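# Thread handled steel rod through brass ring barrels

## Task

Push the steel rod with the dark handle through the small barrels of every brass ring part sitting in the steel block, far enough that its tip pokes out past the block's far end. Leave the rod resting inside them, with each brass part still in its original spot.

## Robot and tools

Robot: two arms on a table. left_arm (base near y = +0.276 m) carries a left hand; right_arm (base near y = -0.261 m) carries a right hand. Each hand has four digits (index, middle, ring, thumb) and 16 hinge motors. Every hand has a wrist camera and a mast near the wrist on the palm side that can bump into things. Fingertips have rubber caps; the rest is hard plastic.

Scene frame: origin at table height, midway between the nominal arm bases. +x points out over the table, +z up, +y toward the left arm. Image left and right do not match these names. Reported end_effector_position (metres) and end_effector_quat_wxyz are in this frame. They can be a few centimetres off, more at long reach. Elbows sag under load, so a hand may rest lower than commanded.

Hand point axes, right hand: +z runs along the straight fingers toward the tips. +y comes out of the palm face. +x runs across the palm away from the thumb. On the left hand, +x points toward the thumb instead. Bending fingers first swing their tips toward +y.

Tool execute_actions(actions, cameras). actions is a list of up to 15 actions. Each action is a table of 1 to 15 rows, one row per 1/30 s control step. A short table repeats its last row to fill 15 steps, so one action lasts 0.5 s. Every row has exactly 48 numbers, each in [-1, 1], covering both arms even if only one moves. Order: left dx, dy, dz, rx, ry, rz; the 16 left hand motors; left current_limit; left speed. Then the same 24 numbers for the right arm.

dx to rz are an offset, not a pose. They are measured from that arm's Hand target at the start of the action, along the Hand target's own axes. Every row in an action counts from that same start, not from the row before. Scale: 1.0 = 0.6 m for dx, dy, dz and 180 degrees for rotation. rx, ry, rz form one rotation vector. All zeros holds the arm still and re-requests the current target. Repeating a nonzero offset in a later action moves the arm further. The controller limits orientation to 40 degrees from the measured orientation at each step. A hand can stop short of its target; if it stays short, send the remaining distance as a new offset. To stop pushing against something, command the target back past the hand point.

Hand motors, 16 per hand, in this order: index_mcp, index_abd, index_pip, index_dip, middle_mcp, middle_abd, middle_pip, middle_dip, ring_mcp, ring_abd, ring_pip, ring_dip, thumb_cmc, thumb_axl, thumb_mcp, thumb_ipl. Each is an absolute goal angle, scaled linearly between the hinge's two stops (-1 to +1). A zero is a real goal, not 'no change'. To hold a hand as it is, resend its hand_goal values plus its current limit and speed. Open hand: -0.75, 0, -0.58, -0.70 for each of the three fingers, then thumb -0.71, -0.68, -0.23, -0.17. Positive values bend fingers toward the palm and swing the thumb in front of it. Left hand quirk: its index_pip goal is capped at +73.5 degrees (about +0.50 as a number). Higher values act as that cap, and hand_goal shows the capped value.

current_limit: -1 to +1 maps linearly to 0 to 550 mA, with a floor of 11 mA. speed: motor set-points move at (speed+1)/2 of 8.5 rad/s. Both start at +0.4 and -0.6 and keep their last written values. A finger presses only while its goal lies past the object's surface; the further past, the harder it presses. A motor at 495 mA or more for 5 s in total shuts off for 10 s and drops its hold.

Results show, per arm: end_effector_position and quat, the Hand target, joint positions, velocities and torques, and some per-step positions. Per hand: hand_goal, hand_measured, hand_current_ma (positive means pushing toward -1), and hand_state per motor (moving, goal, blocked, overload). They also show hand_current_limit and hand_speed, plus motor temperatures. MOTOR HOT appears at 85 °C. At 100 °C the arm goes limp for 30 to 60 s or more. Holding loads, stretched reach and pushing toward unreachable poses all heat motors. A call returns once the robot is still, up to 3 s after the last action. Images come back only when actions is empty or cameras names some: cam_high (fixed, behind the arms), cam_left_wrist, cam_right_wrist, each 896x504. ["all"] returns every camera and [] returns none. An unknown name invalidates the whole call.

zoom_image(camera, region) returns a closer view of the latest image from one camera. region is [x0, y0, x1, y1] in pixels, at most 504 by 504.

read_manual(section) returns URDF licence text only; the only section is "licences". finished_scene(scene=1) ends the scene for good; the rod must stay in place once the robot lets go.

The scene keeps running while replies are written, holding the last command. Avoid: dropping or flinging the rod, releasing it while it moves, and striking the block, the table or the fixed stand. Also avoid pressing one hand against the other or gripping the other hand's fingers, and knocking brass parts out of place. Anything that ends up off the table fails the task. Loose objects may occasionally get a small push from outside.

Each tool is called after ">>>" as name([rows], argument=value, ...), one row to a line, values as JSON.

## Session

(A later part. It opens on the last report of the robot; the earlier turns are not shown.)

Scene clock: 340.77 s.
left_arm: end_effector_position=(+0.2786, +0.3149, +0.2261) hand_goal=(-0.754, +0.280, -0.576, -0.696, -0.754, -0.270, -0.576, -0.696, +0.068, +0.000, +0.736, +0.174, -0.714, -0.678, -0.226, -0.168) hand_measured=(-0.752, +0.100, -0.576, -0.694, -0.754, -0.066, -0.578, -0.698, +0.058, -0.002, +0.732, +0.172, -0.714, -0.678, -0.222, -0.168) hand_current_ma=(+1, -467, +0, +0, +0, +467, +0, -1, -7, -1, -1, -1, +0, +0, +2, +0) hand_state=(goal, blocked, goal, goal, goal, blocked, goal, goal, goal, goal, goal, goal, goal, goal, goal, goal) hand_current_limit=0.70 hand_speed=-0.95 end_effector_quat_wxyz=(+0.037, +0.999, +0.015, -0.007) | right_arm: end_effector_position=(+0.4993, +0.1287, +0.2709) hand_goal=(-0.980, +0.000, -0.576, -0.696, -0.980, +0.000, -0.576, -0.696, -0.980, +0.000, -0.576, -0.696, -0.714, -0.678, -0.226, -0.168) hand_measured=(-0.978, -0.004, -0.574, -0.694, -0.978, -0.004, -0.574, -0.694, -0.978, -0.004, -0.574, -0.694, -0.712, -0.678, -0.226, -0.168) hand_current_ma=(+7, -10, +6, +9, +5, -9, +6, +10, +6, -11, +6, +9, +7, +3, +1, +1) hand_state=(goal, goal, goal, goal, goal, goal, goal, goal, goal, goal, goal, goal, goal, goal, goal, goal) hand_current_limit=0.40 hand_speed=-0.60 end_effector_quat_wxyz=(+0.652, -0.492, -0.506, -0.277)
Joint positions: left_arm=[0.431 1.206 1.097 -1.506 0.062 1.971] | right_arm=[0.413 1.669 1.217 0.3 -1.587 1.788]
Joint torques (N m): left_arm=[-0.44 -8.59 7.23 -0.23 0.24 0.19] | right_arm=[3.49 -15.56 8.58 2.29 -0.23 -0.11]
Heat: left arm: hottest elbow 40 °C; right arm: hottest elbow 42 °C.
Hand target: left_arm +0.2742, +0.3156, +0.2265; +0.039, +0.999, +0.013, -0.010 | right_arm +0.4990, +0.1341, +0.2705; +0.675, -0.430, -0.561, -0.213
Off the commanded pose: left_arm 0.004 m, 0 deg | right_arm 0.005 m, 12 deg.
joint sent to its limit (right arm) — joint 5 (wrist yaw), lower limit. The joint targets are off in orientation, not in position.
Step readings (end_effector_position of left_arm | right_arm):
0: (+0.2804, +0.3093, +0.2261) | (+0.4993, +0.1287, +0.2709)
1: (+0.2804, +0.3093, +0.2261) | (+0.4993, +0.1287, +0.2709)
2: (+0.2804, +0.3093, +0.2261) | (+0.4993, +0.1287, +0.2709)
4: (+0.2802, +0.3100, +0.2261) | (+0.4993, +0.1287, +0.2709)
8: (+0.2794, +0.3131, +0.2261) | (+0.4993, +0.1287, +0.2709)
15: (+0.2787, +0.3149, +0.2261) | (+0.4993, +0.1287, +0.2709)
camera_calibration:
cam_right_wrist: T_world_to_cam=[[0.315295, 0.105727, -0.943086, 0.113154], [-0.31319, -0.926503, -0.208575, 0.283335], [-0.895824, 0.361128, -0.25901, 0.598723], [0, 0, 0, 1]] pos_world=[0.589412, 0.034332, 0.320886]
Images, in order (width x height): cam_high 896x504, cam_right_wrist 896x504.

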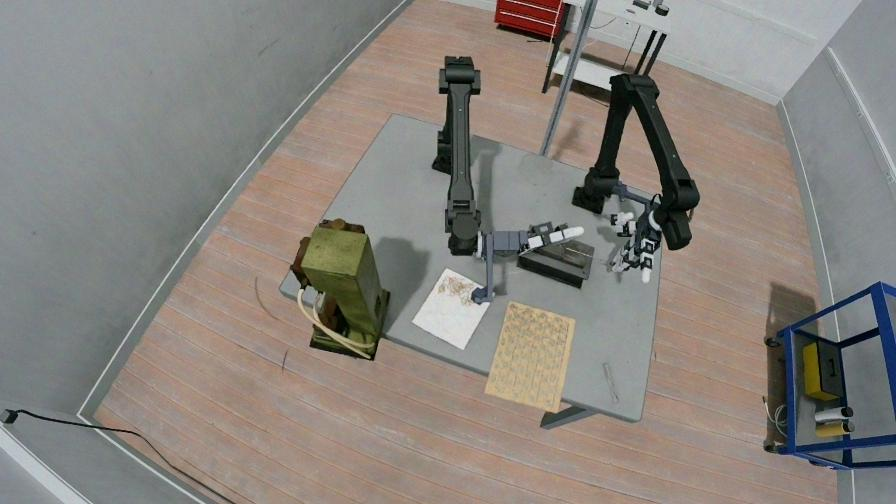

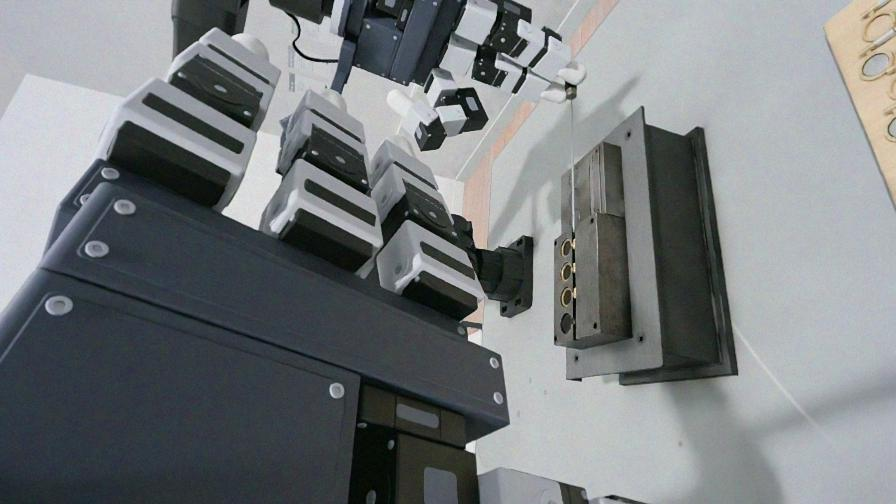

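>>> zoom_image(camera="cam_right_wrist", region=[566, 255, 582, 283])

>>> zoom_image(camera="cam_right_wrist", region=[562, 228, 582, 248])

Scaled by 18.000 from the camera's 896x504 image, which has a finer 1280x720 frame.

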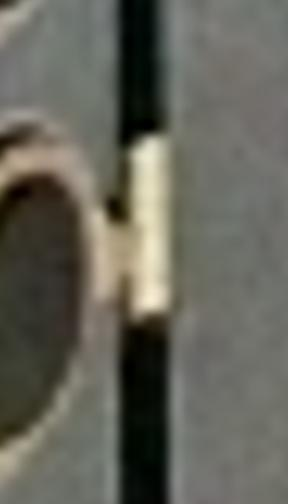

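Scaled by 25.200 from the camera's 896x504 image, which has a finer 1280x720 frame.

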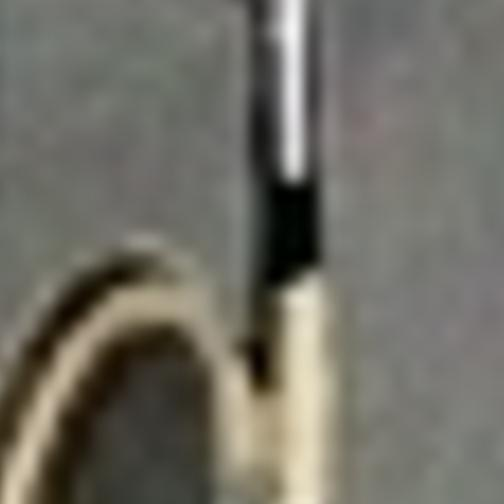

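>>> execute_actions([
  [[-0.004,0.013,0,0,0,0,-0.754,0.28,-0.576,-0.696,-0.754,-0.27,-0.576,-0.696,0.068,0,0.737,0.174,-0.714,-0.678,-0.226,-0.168,0.7,-0.95,0,0,0,0,0,0,-0.98,0,-0.576,-0.696,-0.98,0,-0.576,-0.696,-0.98,0,-0.576,-0.696,-0.714,-0.678,-0.226,-0.168,0.4,-0.6]],
], cameras=["cam_high","cam_right_wrist"])

>>> zoom_image(camera="cam_right_wrist", region=[565, 225, 583, 255])

>>> zoom_image(camera="cam_high", region=[552, 236, 582, 258])

Scene clock: 344.97 s.
left_arm: end_effector_position=(+0.2748, +0.3121, +0.2261) hand_goal=(-0.754, +0.280, -0.576, -0.696, -0.754, -0.270, -0.576, -0.696, +0.068, +0.000, +0.736, +0.174, -0.714, -0.678, -0.226, -0.168) hand_measured=(-0.752, +0.100, -0.576, -0.694, -0.754, -0.066, -0.578, -0.698, +0.058, -0.002, +0.732, +0.172, -0.714, -0.678, -0.222, -0.168) hand_current_ma=(+0, -468, +0, +0, +0, +467, +0, -1, -7, -1, -1, -1, +0, +0, +2, +0) hand_state=(goal, blocked, goal, goal, goal, blocked, goal, goal, goal, goal, goal, goal, goal, goal, goal, goal) hand_current_limit=0.70 hand_speed=-0.95 end_effector_quat_wxyz=(+0.038, +0.999, +0.013, -0.008) | right_arm: end_effector_position=(+0.4993, +0.1287, +0.2709) hand_goal=(-0.980, +0.000, -0.576, -0.696, -0.980, +0.000, -0.576, -0.696, -0.980, +0.000, -0.576, -0.696, -0.714, -0.678, -0.226, -0.168) hand_measured=(-0.978, -0.004, -0.574, -0.694, -0.978, -0.004, -0.574, -0.694, -0.978, -0.004, -0.574, -0.694, -0.712, -0.678, -0.226, -0.168) hand_current_ma=(+7, -10, +6, +9, +5, -9, +6, +10, +6, -11, +6, +9, +7, +3, +1, +1) hand_state=(goal, goal, goal, goal, goal, goal, goal, goal, goal, goal, goal, goal, goal, goal, goal, goal) hand_current_limit=0.40 hand_speed=-0.60 end_effector_quat_wxyz=(+0.652, -0.492, -0.506, -0.277)
Joint positions: left_arm=[0.428 1.195 1.089 -1.51 0.062 1.971] | right_arm=[0.413 1.669 1.217 0.3 -1.587 1.788]
Joint torques (N m): left_arm=[-1.38 -8.82 7.21 -0.14 0.29 0.01] | right_arm=[3.19 -16.38 8.36 2.25 -0.22 -0.08]
Heat: left arm: hottest elbow 40 °C; right arm: hottest elbow 42 °C.
Hand target: left_arm +0.2721, +0.3077, +0.2272; +0.039, +0.999, +0.013, -0.010 | right_arm +0.4990, +0.1341, +0.2705; +0.675, -0.430, -0.561, -0.213
Off the commanded pose: left_arm 0.005 m, 0 deg | right_arm 0.005 m, 12 deg.
joint sent to its limit (right arm) — joint 5 (wrist yaw), lower limit. The joint targets are off in orientation, not in position.
Step readings (end_effector_position of left_arm | right_arm):
0: (+0.2785, +0.3148, +0.2261) | (+0.4993, +0.1287, +0.2709)
1: (+0.2785, +0.3148, +0.2261) | (+0.4993, +0.1287, +0.2709)
2: (+0.2785, +0.3148, +0.2261) | (+0.4993, +0.1287, +0.2709)
4: (+0.2777, +0.3144, +0.2259) | (+0.4993, +0.1287, +0.2709)
8: (+0.2753, +0.3127, +0.2254) | (+0.4993, +0.1287, +0.2709)
15: (+0.2748, +0.3121, +0.2261) | (+0.4993, +0.1287, +0.2709)
camera_calibration:
cam_right_wrist: T_world_to_cam=[[0.315295, 0.105727, -0.943086, 0.113154], [-0.31319, -0.926503, -0.208575, 0.283335], [-0.895824, 0.361128, -0.25901, 0.598723], [0, 0, 0, 1]] pos_world=[0.589412, 0.034332, 0.320886]
Images, in order (width x height): cam_high 896x504, cam_right_wrist 896x504.

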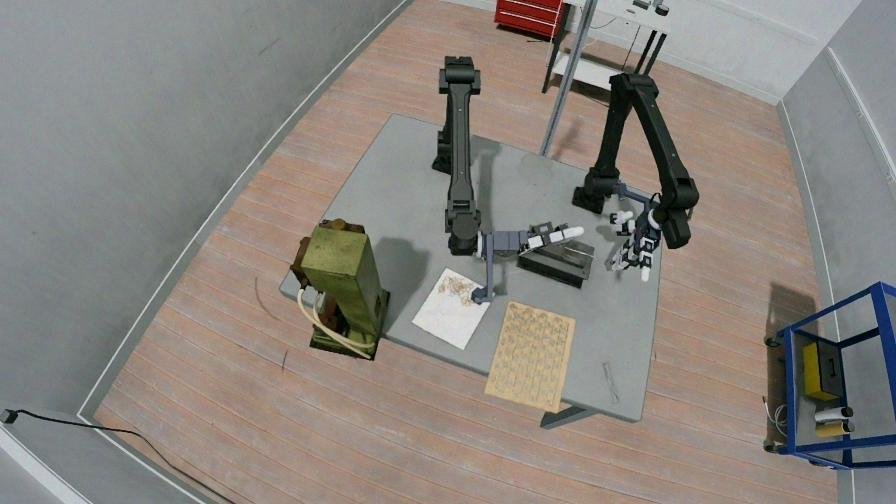

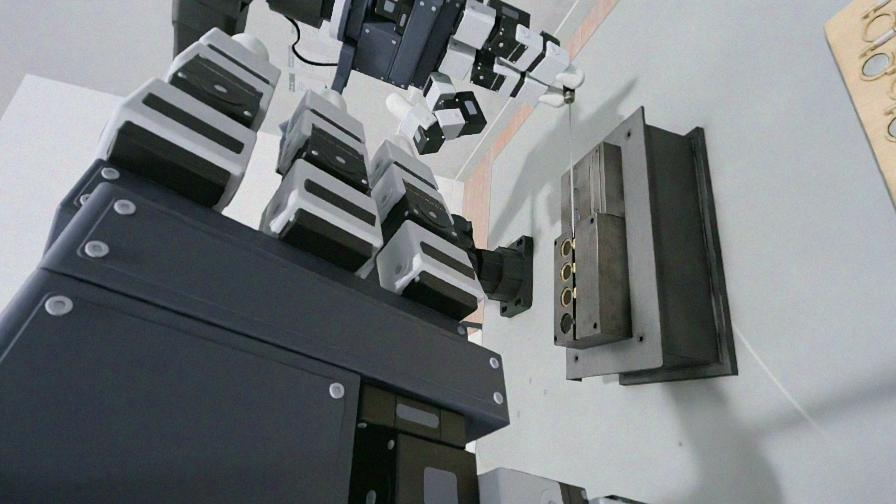

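Scaled by 16.800 from the camera's 896x504 image, which has a finer 1280x720 frame.

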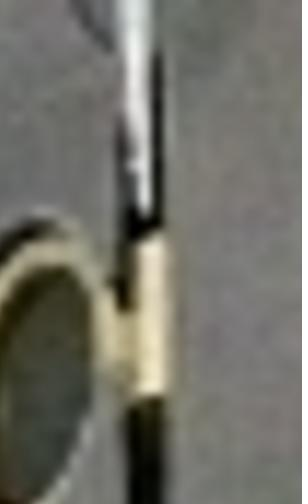

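Scaled by 16.800 from the camera's 896x504 image, which has a finer 1280x720 frame.

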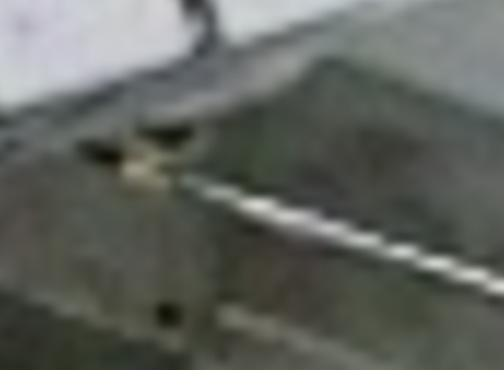

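>>> zoom_image(camera="cam_right_wrist", region=[562, 222, 582, 242])

>>> zoom_image(camera="cam_right_wrist", region=[545, 60, 605, 220])

>>> zoom_image(camera="cam_high", region=[545, 232, 625, 276])

Scaled by 25.200 from the camera's 896x504 image, which has a finer 1280x720 frame.

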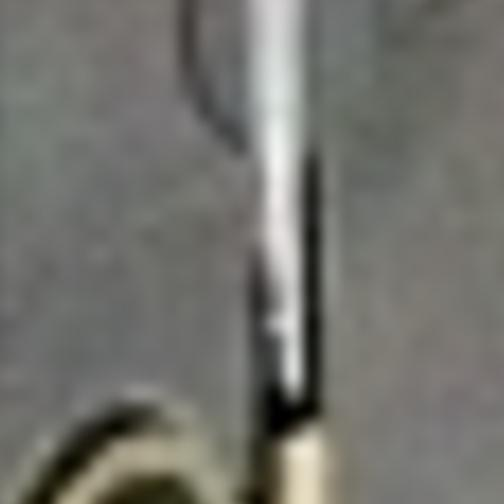

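Scaled by 3.150 from the camera's 896x504 image, which has a finer 1280x720 frame.

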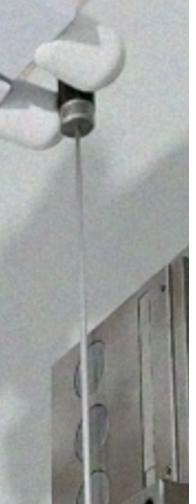

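Scaled by 6.300 from the camera's 896x504 image, which has a finer 1280x720 frame.

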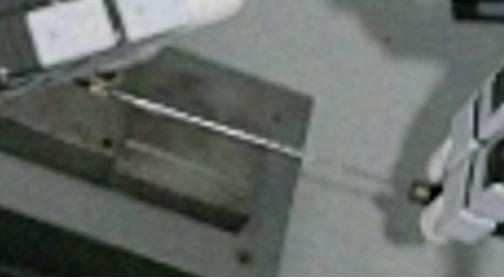

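>>> execute_actions([
  [[0.01,0.0035,0,0,0,0,-0.754,0.28,-0.576,-0.696,-0.754,-0.27,-0.576,-0.696,0.068,0,0.737,0.174,-0.714,-0.678,-0.226,-0.168,0.7,-0.95,0,0,0,0,0,0,-0.98,0,-0.576,-0.696,-0.98,0,-0.576,-0.696,-0.98,0,-0.576,-0.696,-0.714,-0.678,-0.226,-0.168,0.4,-0.6]],
], cameras=["cam_high","cam_right_wrist"])

>>> zoom_image(camera="cam_right_wrist", region=[562, 222, 582, 252])

>>> zoom_image(camera="cam_high", region=[552, 236, 582, 258])

Scene clock: 349.43 s.
left_arm: end_effector_position=(+0.2759, +0.3085, +0.2261) hand_goal=(-0.754, +0.280, -0.576, -0.696, -0.754, -0.270, -0.576, -0.696, +0.068, +0.000, +0.736, +0.174, -0.714, -0.678, -0.226, -0.168) hand_measured=(-0.756, +0.100, -0.576, -0.696, -0.758, -0.066, -0.578, -0.698, +0.058, -0.002, +0.732, +0.172, -0.714, -0.678, -0.222, -0.168) hand_current_ma=(-1, -467, +0, +0, -1, +467, -1, -1, -7, -1, -1, -1, +0, +0, +2, +0) hand_state=(goal, blocked, goal, goal, goal, blocked, goal, goal, goal, goal, goal, goal, goal, goal, goal, goal) hand_current_limit=0.70 hand_speed=-0.95 end_effector_quat_wxyz=(+0.038, +0.999, +0.012, -0.009) | right_arm: end_effector_position=(+0.4993, +0.1287, +0.2709) hand_goal=(-0.980, +0.000, -0.576, -0.696, -0.980, +0.000, -0.576, -0.696, -0.980, +0.000, -0.576, -0.696, -0.714, -0.678, -0.226, -0.168) hand_measured=(-0.978, -0.004, -0.574, -0.694, -0.978, -0.004, -0.574, -0.694, -0.978, -0.004, -0.574, -0.694, -0.712, -0.678, -0.226, -0.168) hand_current_ma=(+7, -10, +6, +9, +5, -9, +6, +10, +6, -11, +6, +9, +7, +3, +1, +1) hand_state=(goal, goal, goal, goal, goal, goal, goal, goal, goal, goal, goal, goal, goal, goal, goal, goal) hand_current_limit=0.40 hand_speed=-0.60 end_effector_quat_wxyz=(+0.652, -0.492, -0.506, -0.277)
Joint positions: left_arm=[0.416 1.195 1.089 -1.51 0.062 1.963] | right_arm=[0.413 1.669 1.217 0.3 -1.587 1.788]
Joint torques (N m): left_arm=[-1.79 -7.18 7.91 0.06 0.3 -0.03] | right_arm=[3.14 -15.09 8.53 2.3 -0.23 -0.08]
Heat: left arm: hottest elbow 39 °C; right arm: hottest elbow 42 °C.
Hand target: left_arm +0.2781, +0.3057, +0.2272; +0.039, +0.999, +0.013, -0.010 | right_arm +0.4990, +0.1341, +0.2705; +0.675, -0.430, -0.561, -0.213
Off the commanded pose: left_arm 0.004 m, 0 deg | right_arm 0.005 m, 12 deg.
joint sent to its limit (right arm) — joint 5 (wrist yaw), lower limit. The joint targets are off in orientation, not in position.
Step readings (end_effector_position of left_arm | right_arm):
0: (+0.2748, +0.3121, +0.2261) | (+0.4993, +0.1287, +0.2709)
1: (+0.2748, +0.3121, +0.2261) | (+0.4993, +0.1287, +0.2709)
2: (+0.2748, +0.3119, +0.2261) | (+0.4993, +0.1287, +0.2709)
4: (+0.2750, +0.3108, +0.2261) | (+0.4993, +0.1287, +0.2709)
8: (+0.2756, +0.3085, +0.2261) | (+0.4993, +0.1287, +0.2709)
15: (+0.2759, +0.3084, +0.2261) | (+0.4993, +0.1287, +0.2709)
camera_calibration:
cam_right_wrist: T_world_to_cam=[[0.315295, 0.105727, -0.943086, 0.113154], [-0.31319, -0.926503, -0.208575, 0.283335], [-0.895824, 0.361128, -0.25901, 0.598723], [0, 0, 0, 1]] pos_world=[0.589412, 0.034332, 0.320886]
Images, in order (width x height): cam_high 896x504, cam_right_wrist 896x504.

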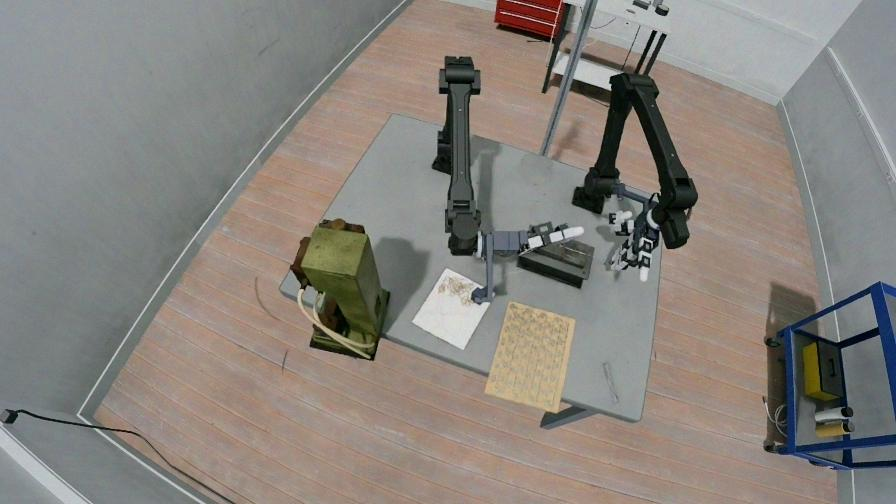

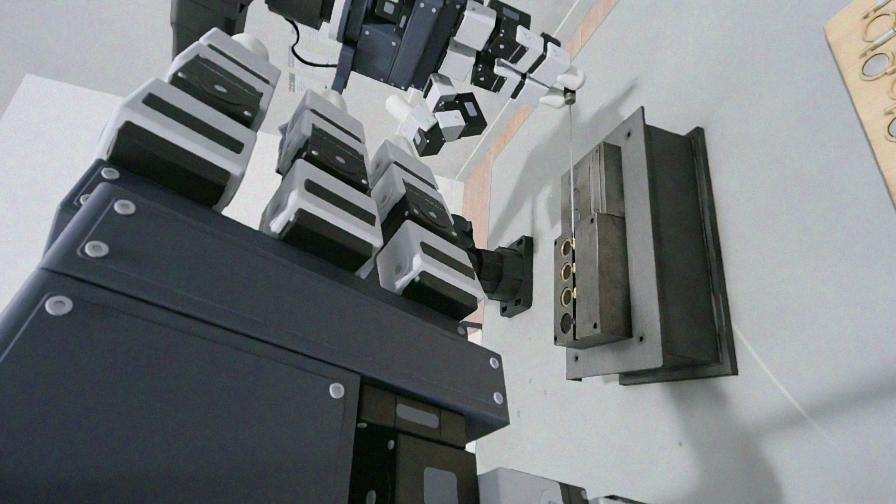

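Scaled by 16.800 from the camera's 896x504 image, which has a finer 1280x720 frame.

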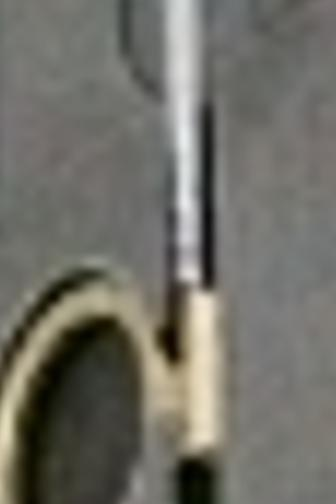

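Scaled by 16.800 from the camera's 896x504 image, which has a finer 1280x720 frame.

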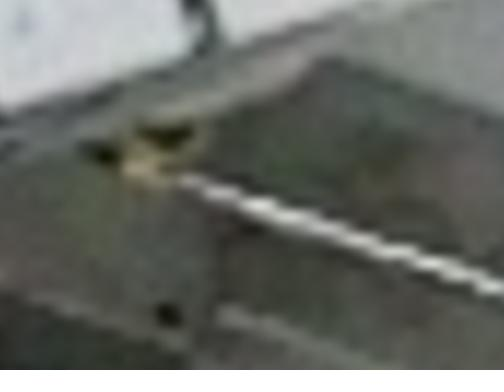

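>>> execute_actions([
  [[0.006,-0.015,0,0,0,0,-0.754,0.28,-0.576,-0.696,-0.754,-0.27,-0.576,-0.696,0.068,0,0.737,0.174,-0.714,-0.678,-0.226,-0.168,0.7,-0.95,0,0,0,0,0,0,-0.98,0,-0.576,-0.696,-0.98,0,-0.576,-0.696,-0.98,0,-0.576,-0.696,-0.714,-0.678,-0.226,-0.168,0.4,-0.6]],
], cameras=["cam_high","cam_right_wrist"])

>>> zoom_image(camera="cam_right_wrist", region=[562, 222, 582, 252])

>>> zoom_image(camera="cam_high", region=[552, 236, 582, 258])

Scene clock: 351.17 s.
left_arm: end_effector_position=(+0.2766, +0.3098, +0.2235) hand_goal=(-0.754, +0.280, -0.576, -0.696, -0.754, -0.270, -0.576, -0.696, +0.068, +0.000, +0.736, +0.174, -0.714, -0.678, -0.226, -0.168) hand_measured=(-0.756, +0.100, -0.576, -0.696, -0.758, -0.066, -0.578, -0.698, +0.058, -0.002, +0.732, +0.172, -0.714, -0.678, -0.222, -0.168) hand_current_ma=(-1, -467, +0, +0, -1, +467, -1, -1, -7, -1, -1, -1, +0, +0, +2, +0) hand_state=(goal, blocked, goal, goal, goal, blocked, goal, goal, goal, goal, goal, goal, goal, goal, goal, goal) hand_current_limit=0.70 hand_speed=-0.95 end_effector_quat_wxyz=(+0.039, +0.999, +0.014, -0.013) | right_arm: end_effector_position=(+0.4993, +0.1287, +0.2709) hand_goal=(-0.980, +0.000, -0.576, -0.696, -0.980, +0.000, -0.576, -0.696, -0.980, +0.000, -0.576, -0.696, -0.714, -0.678, -0.226, -0.168) hand_measured=(-0.978, -0.004, -0.574, -0.694, -0.978, -0.004, -0.574, -0.694, -0.978, -0.004, -0.574, -0.694, -0.712, -0.678, -0.226, -0.168) hand_current_ma=(+7, -10, +6, +9, +5, -9, +6, +10, +6, -11, +6, +9, +7, +3, +1, +1) hand_state=(goal, goal, goal, goal, goal, goal, goal, goal, goal, goal, goal, goal, goal, goal, goal, goal) hand_current_limit=0.40 hand_speed=-0.60 end_effector_quat_wxyz=(+0.652, -0.492, -0.506, -0.277)
Joint positions: left_arm=[0.419 1.205 1.089 -1.51 0.062 1.962] | right_arm=[0.413 1.669 1.217 0.3 -1.587 1.788]
Joint torques (N m): left_arm=[-0.03 -6.3 8.87 0.21 0.24 0.21] | right_arm=[3.08 -15.56 8.51 2.32 -0.21 -0.11]
Heat: left arm: hottest elbow 39 °C; right arm: hottest elbow 42 °C.
Hand target: left_arm +0.2815, +0.3148, +0.2264; +0.039, +0.999, +0.013, -0.010 | right_arm +0.4990, +0.1341, +0.2705; +0.675, -0.430, -0.561, -0.213
Off the commanded pose: left_arm 0.008 m, 0 deg | right_arm 0.005 m, 12 deg.
joint sent to its limit (right arm) — joint 5 (wrist yaw), lower limit. The joint targets are off in orientation, not in position.
Step readings (end_effector_position of left_arm | right_arm):
0: (+0.2760, +0.3085, +0.2261) | (+0.4993, +0.1287, +0.2709)
1: (+0.2760, +0.3085, +0.2261) | (+0.4993, +0.1287, +0.2709)
2: (+0.2760, +0.3085, +0.2261) | (+0.4993, +0.1287, +0.2709)
4: (+0.2760, +0.3085, +0.2260) | (+0.4993, +0.1287, +0.2709)
8: (+0.2763, +0.3092, +0.2248) | (+0.4993, +0.1287, +0.2709)
15: (+0.2766, +0.3098, +0.2235) | (+0.4993, +0.1287, +0.2709)
camera_calibration:
cam_right_wrist: T_world_to_cam=[[0.315295, 0.105727, -0.943086, 0.113154], [-0.31319, -0.926503, -0.208575, 0.283335], [-0.895824, 0.361128, -0.25901, 0.598723], [0, 0, 0, 1]] pos_world=[0.589412, 0.034332, 0.320886]
Images, in order (width x height): cam_high 896x504, cam_right_wrist 896x504.

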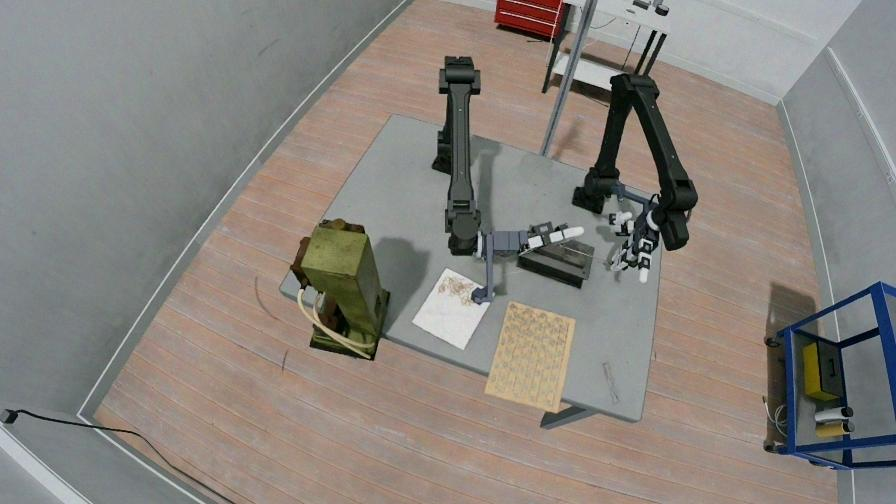

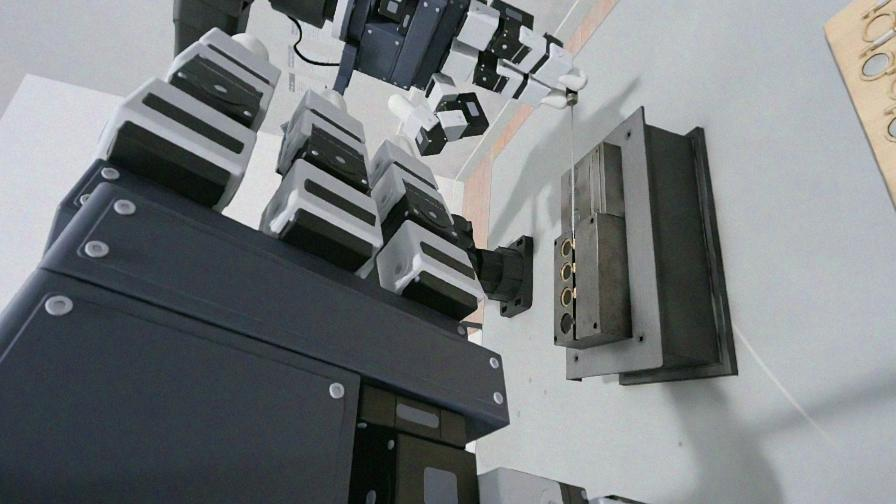

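Scaled by 16.800 from the camera's 896x504 image, which has a finer 1280x720 frame.

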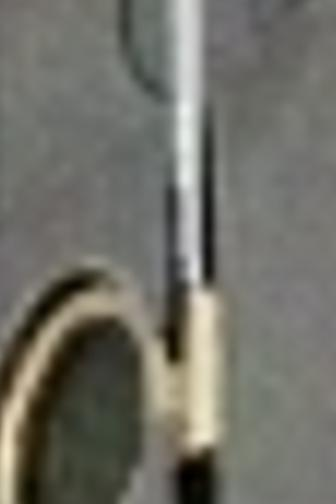

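Scaled by 16.800 from the camera's 896x504 image, which has a finer 1280x720 frame.

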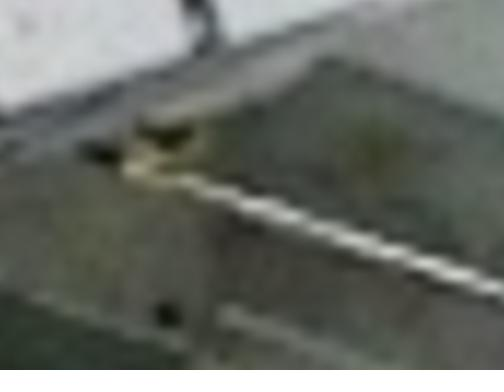

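>>> execute_actions([
  [[-0.005,0.018,0,0,0,0,-0.754,0.28,-0.576,-0.696,-0.754,-0.27,-0.576,-0.696,0.068,0,0.737,0.174,-0.714,-0.678,-0.226,-0.168,0.7,-0.95,0,0,0,0,0,0,-0.98,0,-0.576,-0.696,-0.98,0,-0.576,-0.696,-0.98,0,-0.576,-0.696,-0.714,-0.678,-0.226,-0.168,0.4,-0.6]],
], cameras=["cam_high","cam_right_wrist"])

>>> zoom_image(camera="cam_right_wrist", region=[562, 222, 582, 252])

>>> zoom_image(camera="cam_high", region=[552, 236, 582, 258])

Scene clock: 352.97 s.
left_arm: end_effector_position=(+0.2773, +0.3079, +0.2235) hand_goal=(-0.754, +0.280, -0.576, -0.696, -0.754, -0.270, -0.576, -0.696, +0.068, +0.000, +0.736, +0.174, -0.714, -0.678, -0.226, -0.168) hand_measured=(-0.758, +0.100, -0.578, -0.696, -0.760, -0.066, -0.580, -0.698, +0.058, -0.002, +0.732, +0.172, -0.714, -0.678, -0.222, -0.168) hand_current_ma=(-2, -467, -1, +0, -3, +467, -1, -1, -7, -1, -1, -1, +0, +0, +2, +0) hand_state=(goal, blocked, goal, goal, goal, blocked, goal, goal, goal, goal, goal, goal, goal, goal, goal, goal) hand_current_limit=0.70 hand_speed=-0.95 end_effector_quat_wxyz=(+0.039, +0.999, +0.013, -0.013) | right_arm: end_effector_position=(+0.4993, +0.1287, +0.2709) hand_goal=(-0.980, +0.000, -0.576, -0.696, -0.980, +0.000, -0.576, -0.696, -0.980, +0.000, -0.576, -0.696, -0.714, -0.678, -0.226, -0.168) hand_measured=(-0.978, -0.004, -0.574, -0.694, -0.978, -0.004, -0.574, -0.694, -0.978, -0.004, -0.574, -0.694, -0.712, -0.678, -0.226, -0.168) hand_current_ma=(+7, -10, +6, +9, +5, -9, +6, +10, +6, -11, +6, +9, +7, +3, +1, +1) hand_state=(goal, goal, goal, goal, goal, goal, goal, goal, goal, goal, goal, goal, goal, goal, goal, goal) hand_current_limit=0.40 hand_speed=-0.60 end_effector_quat_wxyz=(+0.652, -0.492, -0.506, -0.277)
Joint positions: left_arm=[0.412 1.205 1.089 -1.51 0.062 1.957] | right_arm=[0.413 1.669 1.217 0.3 -1.587 1.788]
Joint torques (N m): left_arm=[-1.85 -8.12 8.01 0.13 0.34 -0.1] | right_arm=[3.31 -15.21 8.57 2.13 -0.21 -0.13]
Heat: left arm: hottest elbow 39 °C; right arm: hottest elbow 42 °C.
Hand target: left_arm +0.2788, +0.3040, +0.2273; +0.039, +0.999, +0.013, -0.010 | right_arm +0.4990, +0.1341, +0.2705; +0.675, -0.430, -0.561, -0.213
Off the commanded pose: left_arm 0.006 m, 0 deg | right_arm 0.005 m, 12 deg.
joint sent to its limit (right arm) — joint 5 (wrist yaw), lower limit. The joint targets are off in orientation, not in position.
Step readings (end_effector_position of left_arm | right_arm):
0: (+0.2766, +0.3098, +0.2235) | (+0.4993, +0.1287, +0.2709)
1: (+0.2766, +0.3098, +0.2235) | (+0.4993, +0.1287, +0.2709)
2: (+0.2766, +0.3098, +0.2235) | (+0.4993, +0.1287, +0.2709)
4: (+0.2767, +0.3094, +0.2235) | (+0.4993, +0.1287, +0.2709)
8: (+0.2769, +0.3084, +0.2235) | (+0.4993, +0.1287, +0.2709)
15: (+0.2772, +0.3079, +0.2235) | (+0.4993, +0.1287, +0.2709)
camera_calibration:
cam_right_wrist: T_world_to_cam=[[0.315295, 0.105727, -0.943086, 0.113154], [-0.31319, -0.926503, -0.208575, 0.283335], [-0.895824, 0.361128, -0.25901, 0.598723], [0, 0, 0, 1]] pos_world=[0.589412, 0.034332, 0.320886]
Images, in order (width x height): cam_high 896x504, cam_right_wrist 896x504.

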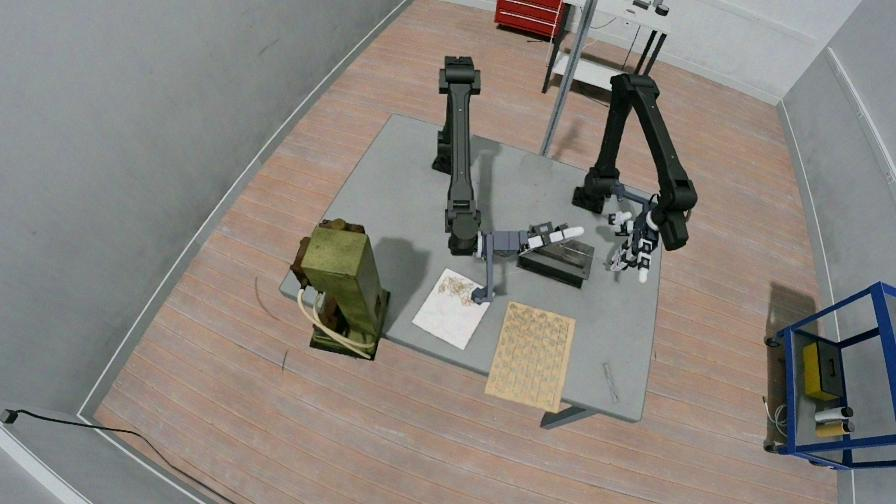

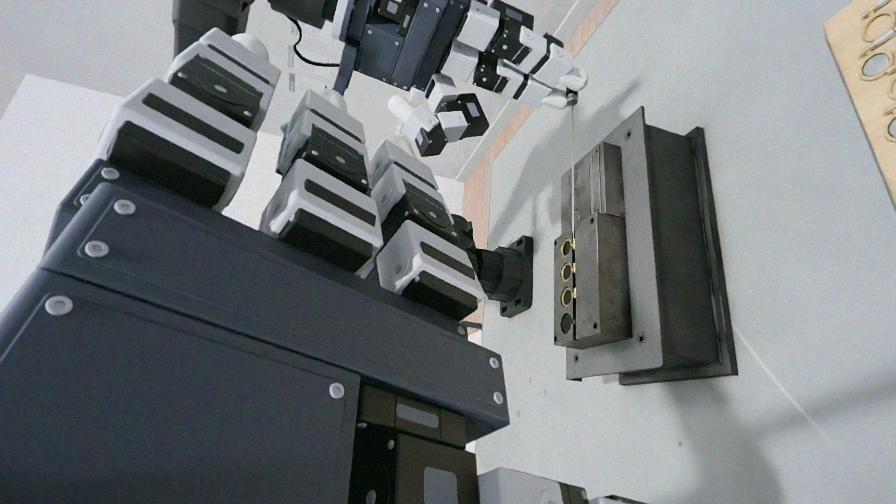

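Scaled by 16.800 from the camera's 896x504 image, which has a finer 1280x720 frame.

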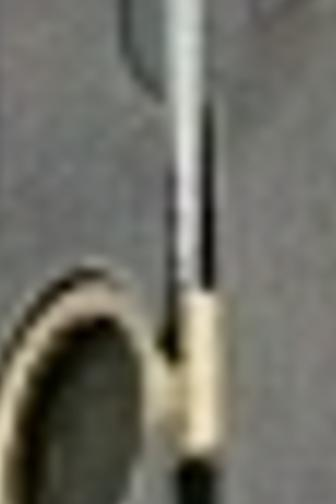

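Scaled by 16.800 from the camera's 896x504 image, which has a finer 1280x720 frame.

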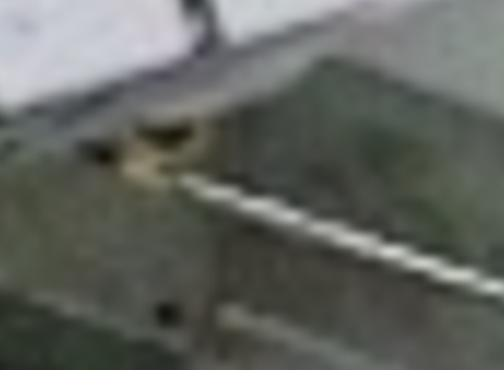

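>>> zoom_image(camera="cam_right_wrist", region=[545, 60, 605, 220])

>>> zoom_image(camera="cam_right_wrist", region=[555, 80, 595, 120])

Scaled by 3.150 from the camera's 896x504 image, which has a finer 1280x720 frame.

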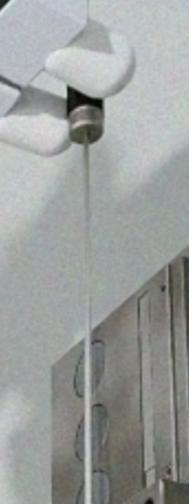

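Scaled by 12.600 from the camera's 896x504 image, which has a finer 1280x720 frame.

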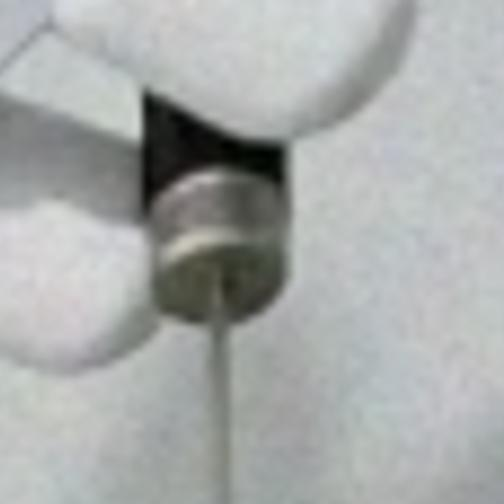

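>>> execute_actions([
  [[0.001,-0.021,0,0,0,0,-0.754,0.28,-0.576,-0.696,-0.754,-0.27,-0.576,-0.696,0.068,0,0.737,0.174,-0.714,-0.678,-0.226,-0.168,0.7,-0.95,0,0,0,0,0,0,-0.98,0,-0.576,-0.696,-0.98,0,-0.576,-0.696,-0.98,0,-0.576,-0.696,-0.714,-0.678,-0.226,-0.168,0.4,-0.6]],
], cameras=["cam_high","cam_right_wrist"])

>>> zoom_image(camera="cam_right_wrist", region=[562, 222, 582, 252])

>>> zoom_image(camera="cam_high", region=[552, 236, 582, 258])

Scene clock: 357.07 s.
left_arm: end_effector_position=(+0.2758, +0.3124, +0.2235) hand_goal=(-0.754, +0.280, -0.576, -0.696, -0.754, -0.270, -0.576, -0.696, +0.068, +0.000, +0.736, +0.174, -0.714, -0.678, -0.226, -0.168) hand_measured=(-0.756, +0.100, -0.578, -0.696, -0.758, -0.066, -0.580, -0.698, +0.058, -0.002, +0.732, +0.172, -0.714, -0.678, -0.222, -0.168) hand_current_ma=(+0, -467, -1, +0, -1, +467, -1, -1, -7, -1, -1, -1, +0, +0, +2, +0) hand_state=(goal, blocked, goal, goal, goal, blocked, goal, goal, goal, goal, goal, goal, goal, goal, goal, goal) hand_current_limit=0.70 hand_speed=-0.95 end_effector_quat_wxyz=(+0.039, +0.999, +0.015, -0.013) | right_arm: end_effector_position=(+0.4993, +0.1287, +0.2709) hand_goal=(-0.980, +0.000, -0.576, -0.696, -0.980, +0.000, -0.576, -0.696, -0.980, +0.000, -0.576, -0.696, -0.714, -0.678, -0.226, -0.168) hand_measured=(-0.978, -0.004, -0.574, -0.694, -0.978, -0.004, -0.574, -0.694, -0.978, -0.004, -0.574, -0.694, -0.712, -0.678, -0.226, -0.168) hand_current_ma=(+7, -10, +6, +9, +5, -9, +6, +10, +6, -11, +6, +9, +7, +3, +1, +1) hand_state=(goal, goal, goal, goal, goal, goal, goal, goal, goal, goal, goal, goal, goal, goal, goal, goal) hand_current_limit=0.40 hand_speed=-0.60 end_effector_quat_wxyz=(+0.652, -0.492, -0.506, -0.277)
Joint positions: left_arm=[0.427 1.205 1.089 -1.51 0.062 1.968] | right_arm=[0.413 1.669 1.217 0.3 -1.587 1.788]
Joint torques (N m): left_arm=[-0.67 -6.95 8.62 0.1 0.31 0.19] | right_arm=[2.9 -15.03 8.34 2.45 -0.25 -0.16]
Heat: left arm: hottest elbow 39 °C; right arm: hottest elbow 42 °C.
Hand target: left_arm +0.2791, +0.3165, +0.2264; +0.039, +0.999, +0.013, -0.010 | right_arm +0.4990, +0.1341, +0.2705; +0.675, -0.430, -0.561, -0.213
Off the commanded pose: left_arm 0.006 m, 0 deg | right_arm 0.005 m, 12 deg.
joint sent to its limit (right arm) — joint 5 (wrist yaw), lower limit. The joint targets are off in orientation, not in position.
Step readings (end_effector_position of left_arm | right_arm):
0: (+0.2773, +0.3078, +0.2235) | (+0.4993, +0.1287, +0.2709)
1: (+0.2773, +0.3079, +0.2234) | (+0.4993, +0.1287, +0.2709)
2: (+0.2773, +0.3080, +0.2234) | (+0.4993, +0.1287, +0.2709)
4: (+0.2772, +0.3086, +0.2234) | (+0.4993, +0.1287, +0.2709)
8: (+0.2766, +0.3109, +0.2234) | (+0.4993, +0.1287, +0.2709)
15: (+0.2760, +0.3125, +0.2235) | (+0.4993, +0.1287, +0.2709)
camera_calibration:
cam_right_wrist: T_world_to_cam=[[0.315295, 0.105727, -0.943086, 0.113154], [-0.31319, -0.926503, -0.208575, 0.283335], [-0.895824, 0.361128, -0.25901, 0.598723], [0, 0, 0, 1]] pos_world=[0.589412, 0.034332, 0.320886]
Images, in order (width x height): cam_high 896x504, cam_right_wrist 896x504.

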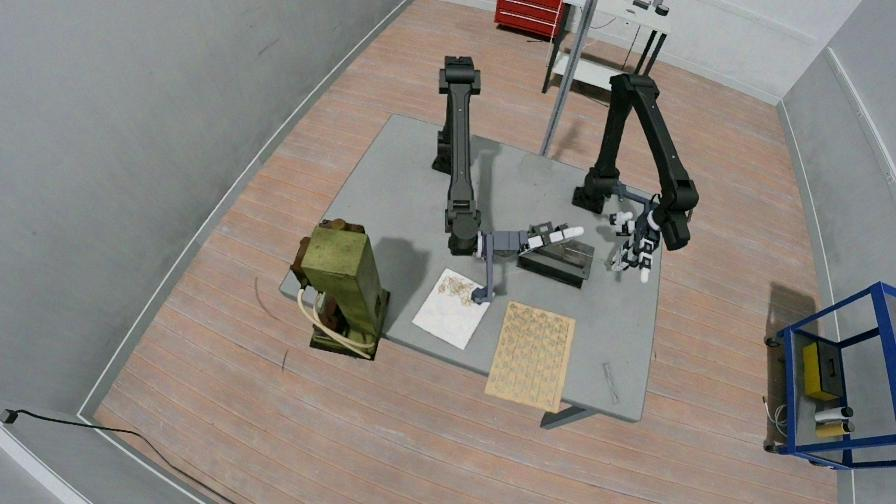

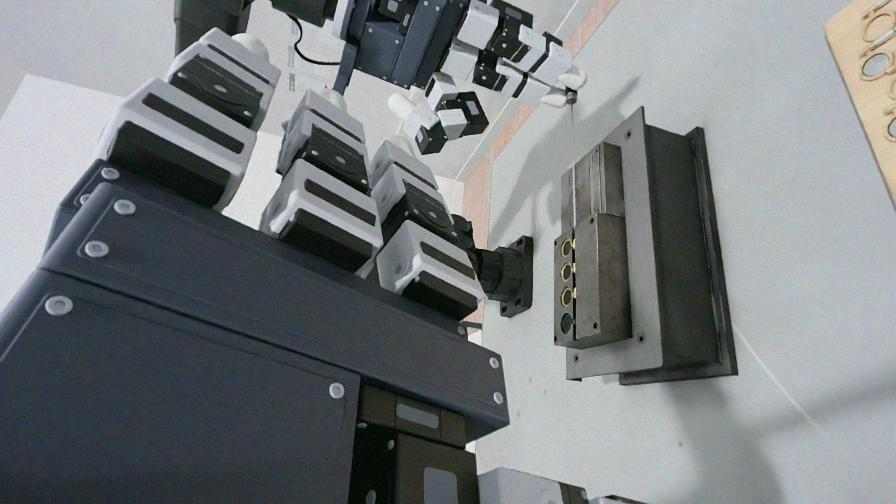

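Scaled by 16.800 from the camera's 896x504 image, which has a finer 1280x720 frame.

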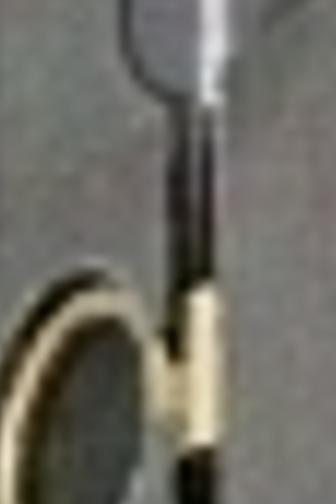

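Scaled by 16.800 from the camera's 896x504 image, which has a finer 1280x720 frame.

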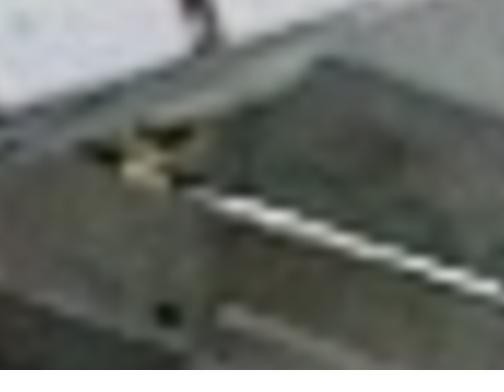

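>>> zoom_image(camera="cam_right_wrist", region=[566, 224, 582, 244])

>>> zoom_image(camera="cam_right_wrist", region=[545, 60, 605, 220])

Scaled by 25.200 from the camera's 896x504 image, which has a finer 1280x720 frame.

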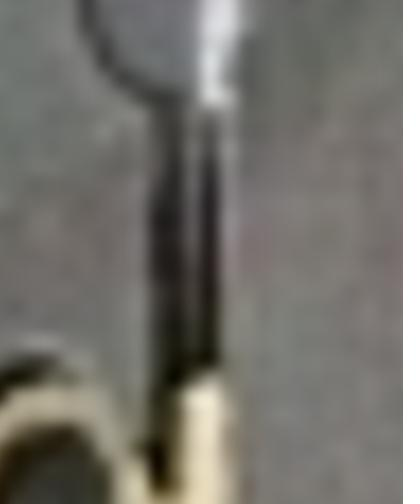

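Scaled by 3.150 from the camera's 896x504 image, which has a finer 1280x720 frame.

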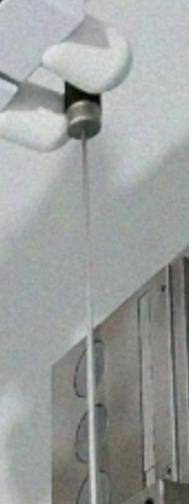

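>>> execute_actions([
  [[-0.004,0.0217,0,0,0,0,-0.754,0.28,-0.576,-0.696,-0.754,-0.27,-0.576,-0.696,0.068,0,0.737,0.174,-0.714,-0.678,-0.226,-0.168,0.7,-0.95,0,0,0,0,0,0,-0.98,0,-0.576,-0.696,-0.98,0,-0.576,-0.696,-0.98,0,-0.576,-0.696,-0.714,-0.678,-0.226,-0.168,0.4,-0.6]],
], cameras=["cam_high","cam_right_wrist"])

>>> zoom_image(camera="cam_right_wrist", region=[562, 222, 582, 252])

>>> zoom_image(camera="cam_high", region=[552, 236, 582, 258])

Scene clock: 363.87 s.
left_arm: end_effector_position=(+0.2772, +0.3066, +0.2238) hand_goal=(-0.754, +0.280, -0.576, -0.696, -0.754, -0.270, -0.576, -0.696, +0.068, +0.000, +0.736, +0.174, -0.714, -0.678, -0.226, -0.168) hand_measured=(-0.756, +0.100, -0.578, -0.696, -0.756, -0.066, -0.580, -0.698, +0.058, -0.002, +0.732, +0.172, -0.714, -0.678, -0.222, -0.168) hand_current_ma=(+0, -467, -1, +0, -1, +467, -1, -1, -7, -1, -1, -1, +0, +0, +2, +0) hand_state=(goal, blocked, goal, goal, goal, blocked, goal, goal, goal, goal, goal, goal, goal, goal, goal, goal) hand_current_limit=0.70 hand_speed=-0.95 end_effector_quat_wxyz=(+0.039, +0.999, +0.010, -0.013) | right_arm: end_effector_position=(+0.4993, +0.1287, +0.2709) hand_goal=(-0.980, +0.000, -0.576, -0.696, -0.980, +0.000, -0.576, -0.696, -0.980, +0.000, -0.576, -0.696, -0.714, -0.678, -0.226, -0.168) hand_measured=(-0.978, -0.004, -0.574, -0.694, -0.978, -0.004, -0.574, -0.694, -0.978, -0.004, -0.574, -0.694, -0.712, -0.678, -0.226, -0.168) hand_current_ma=(+7, -10, +6, +9, +5, -9, +6, +10, +6, -11, +6, +9, +7, +3, +1, +1) hand_state=(goal, goal, goal, goal, goal, goal, goal, goal, goal, goal, goal, goal, goal, goal, goal, goal) hand_current_limit=0.40 hand_speed=-0.60 end_effector_quat_wxyz=(+0.652, -0.492, -0.506, -0.277)
Joint positions: left_arm=[0.409 1.204 1.089 -1.51 0.063 1.959] | right_arm=[0.413 1.669 1.217 0.3 -1.587 1.788]
Joint torques (N m): left_arm=[-1.9 -8.59 7.65 -0.01 0.32 -0.03] | right_arm=[3.55 -15.21 8.35 2.29 -0.29 -0.17]
Heat: left arm: hottest elbow 39 °C; right arm: hottest elbow 42 °C.
Hand target: left_arm +0.2770, +0.3035, +0.2273; +0.039, +0.999, +0.013, -0.010 | right_arm +0.4990, +0.1341, +0.2705; +0.675, -0.430, -0.561, -0.213
Off the commanded pose: left_arm 0.005 m, 0 deg | right_arm 0.005 m, 12 deg.
joint sent to its limit (right arm) — joint 5 (wrist yaw), lower limit. The joint targets are off in orientation, not in position.
Step readings (end_effector_position of left_arm | right_arm):
0: (+0.2758, +0.3124, +0.2235) | (+0.4993, +0.1287, +0.2709)
1: (+0.2758, +0.3124, +0.2235) | (+0.4993, +0.1287, +0.2709)
2: (+0.2758, +0.3124, +0.2235) | (+0.4993, +0.1287, +0.2709)
4: (+0.2759, +0.3117, +0.2235) | (+0.4993, +0.1287, +0.2709)
8: (+0.2765, +0.3086, +0.2235) | (+0.4993, +0.1287, +0.2709)
15: (+0.2771, +0.3066, +0.2238) | (+0.4993, +0.1287, +0.2709)
camera_calibration:
cam_right_wrist: T_world_to_cam=[[0.315295, 0.105727, -0.943086, 0.113154], [-0.31319, -0.926503, -0.208575, 0.283335], [-0.895824, 0.361128, -0.25901, 0.598723], [0, 0, 0, 1]] pos_world=[0.589412, 0.034332, 0.320886]
Images, in order (width x height): cam_high 896x504, cam_right_wrist 896x504.

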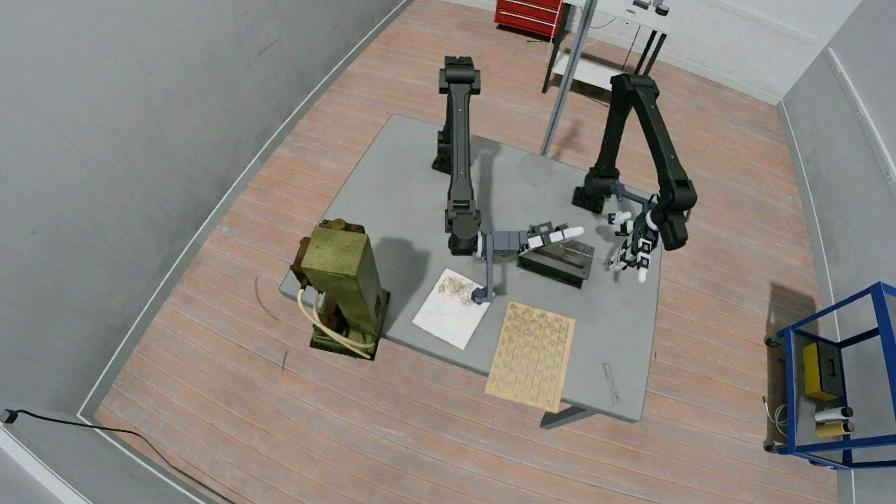

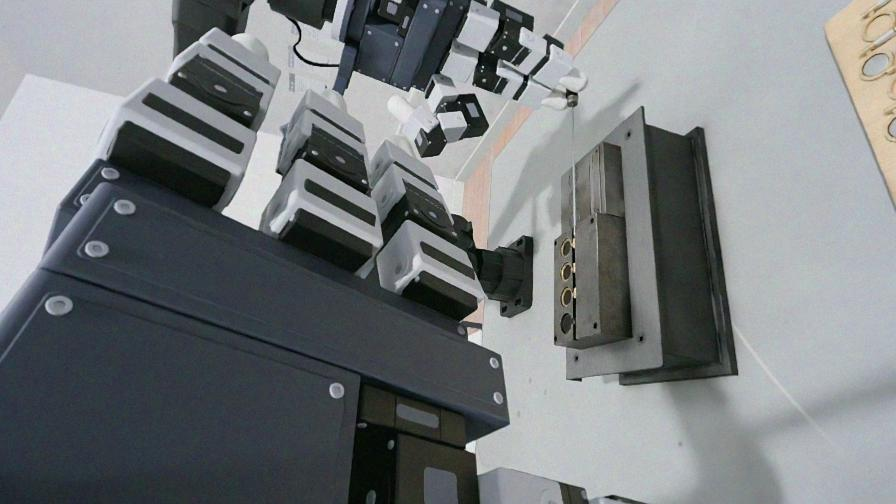

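Scaled by 16.800 from the camera's 896x504 image, which has a finer 1280x720 frame.

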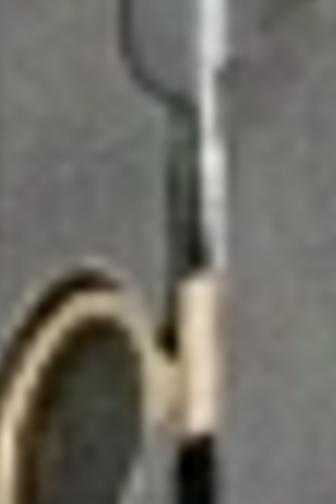

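Scaled by 16.800 from the camera's 896x504 image, which has a finer 1280x720 frame.

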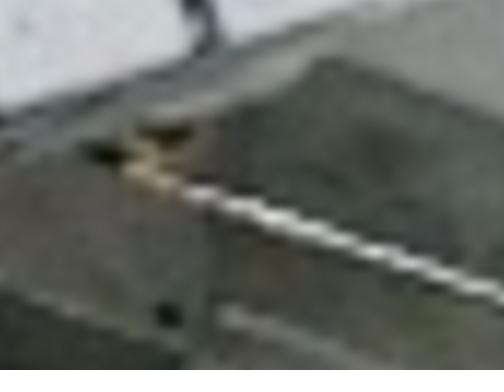

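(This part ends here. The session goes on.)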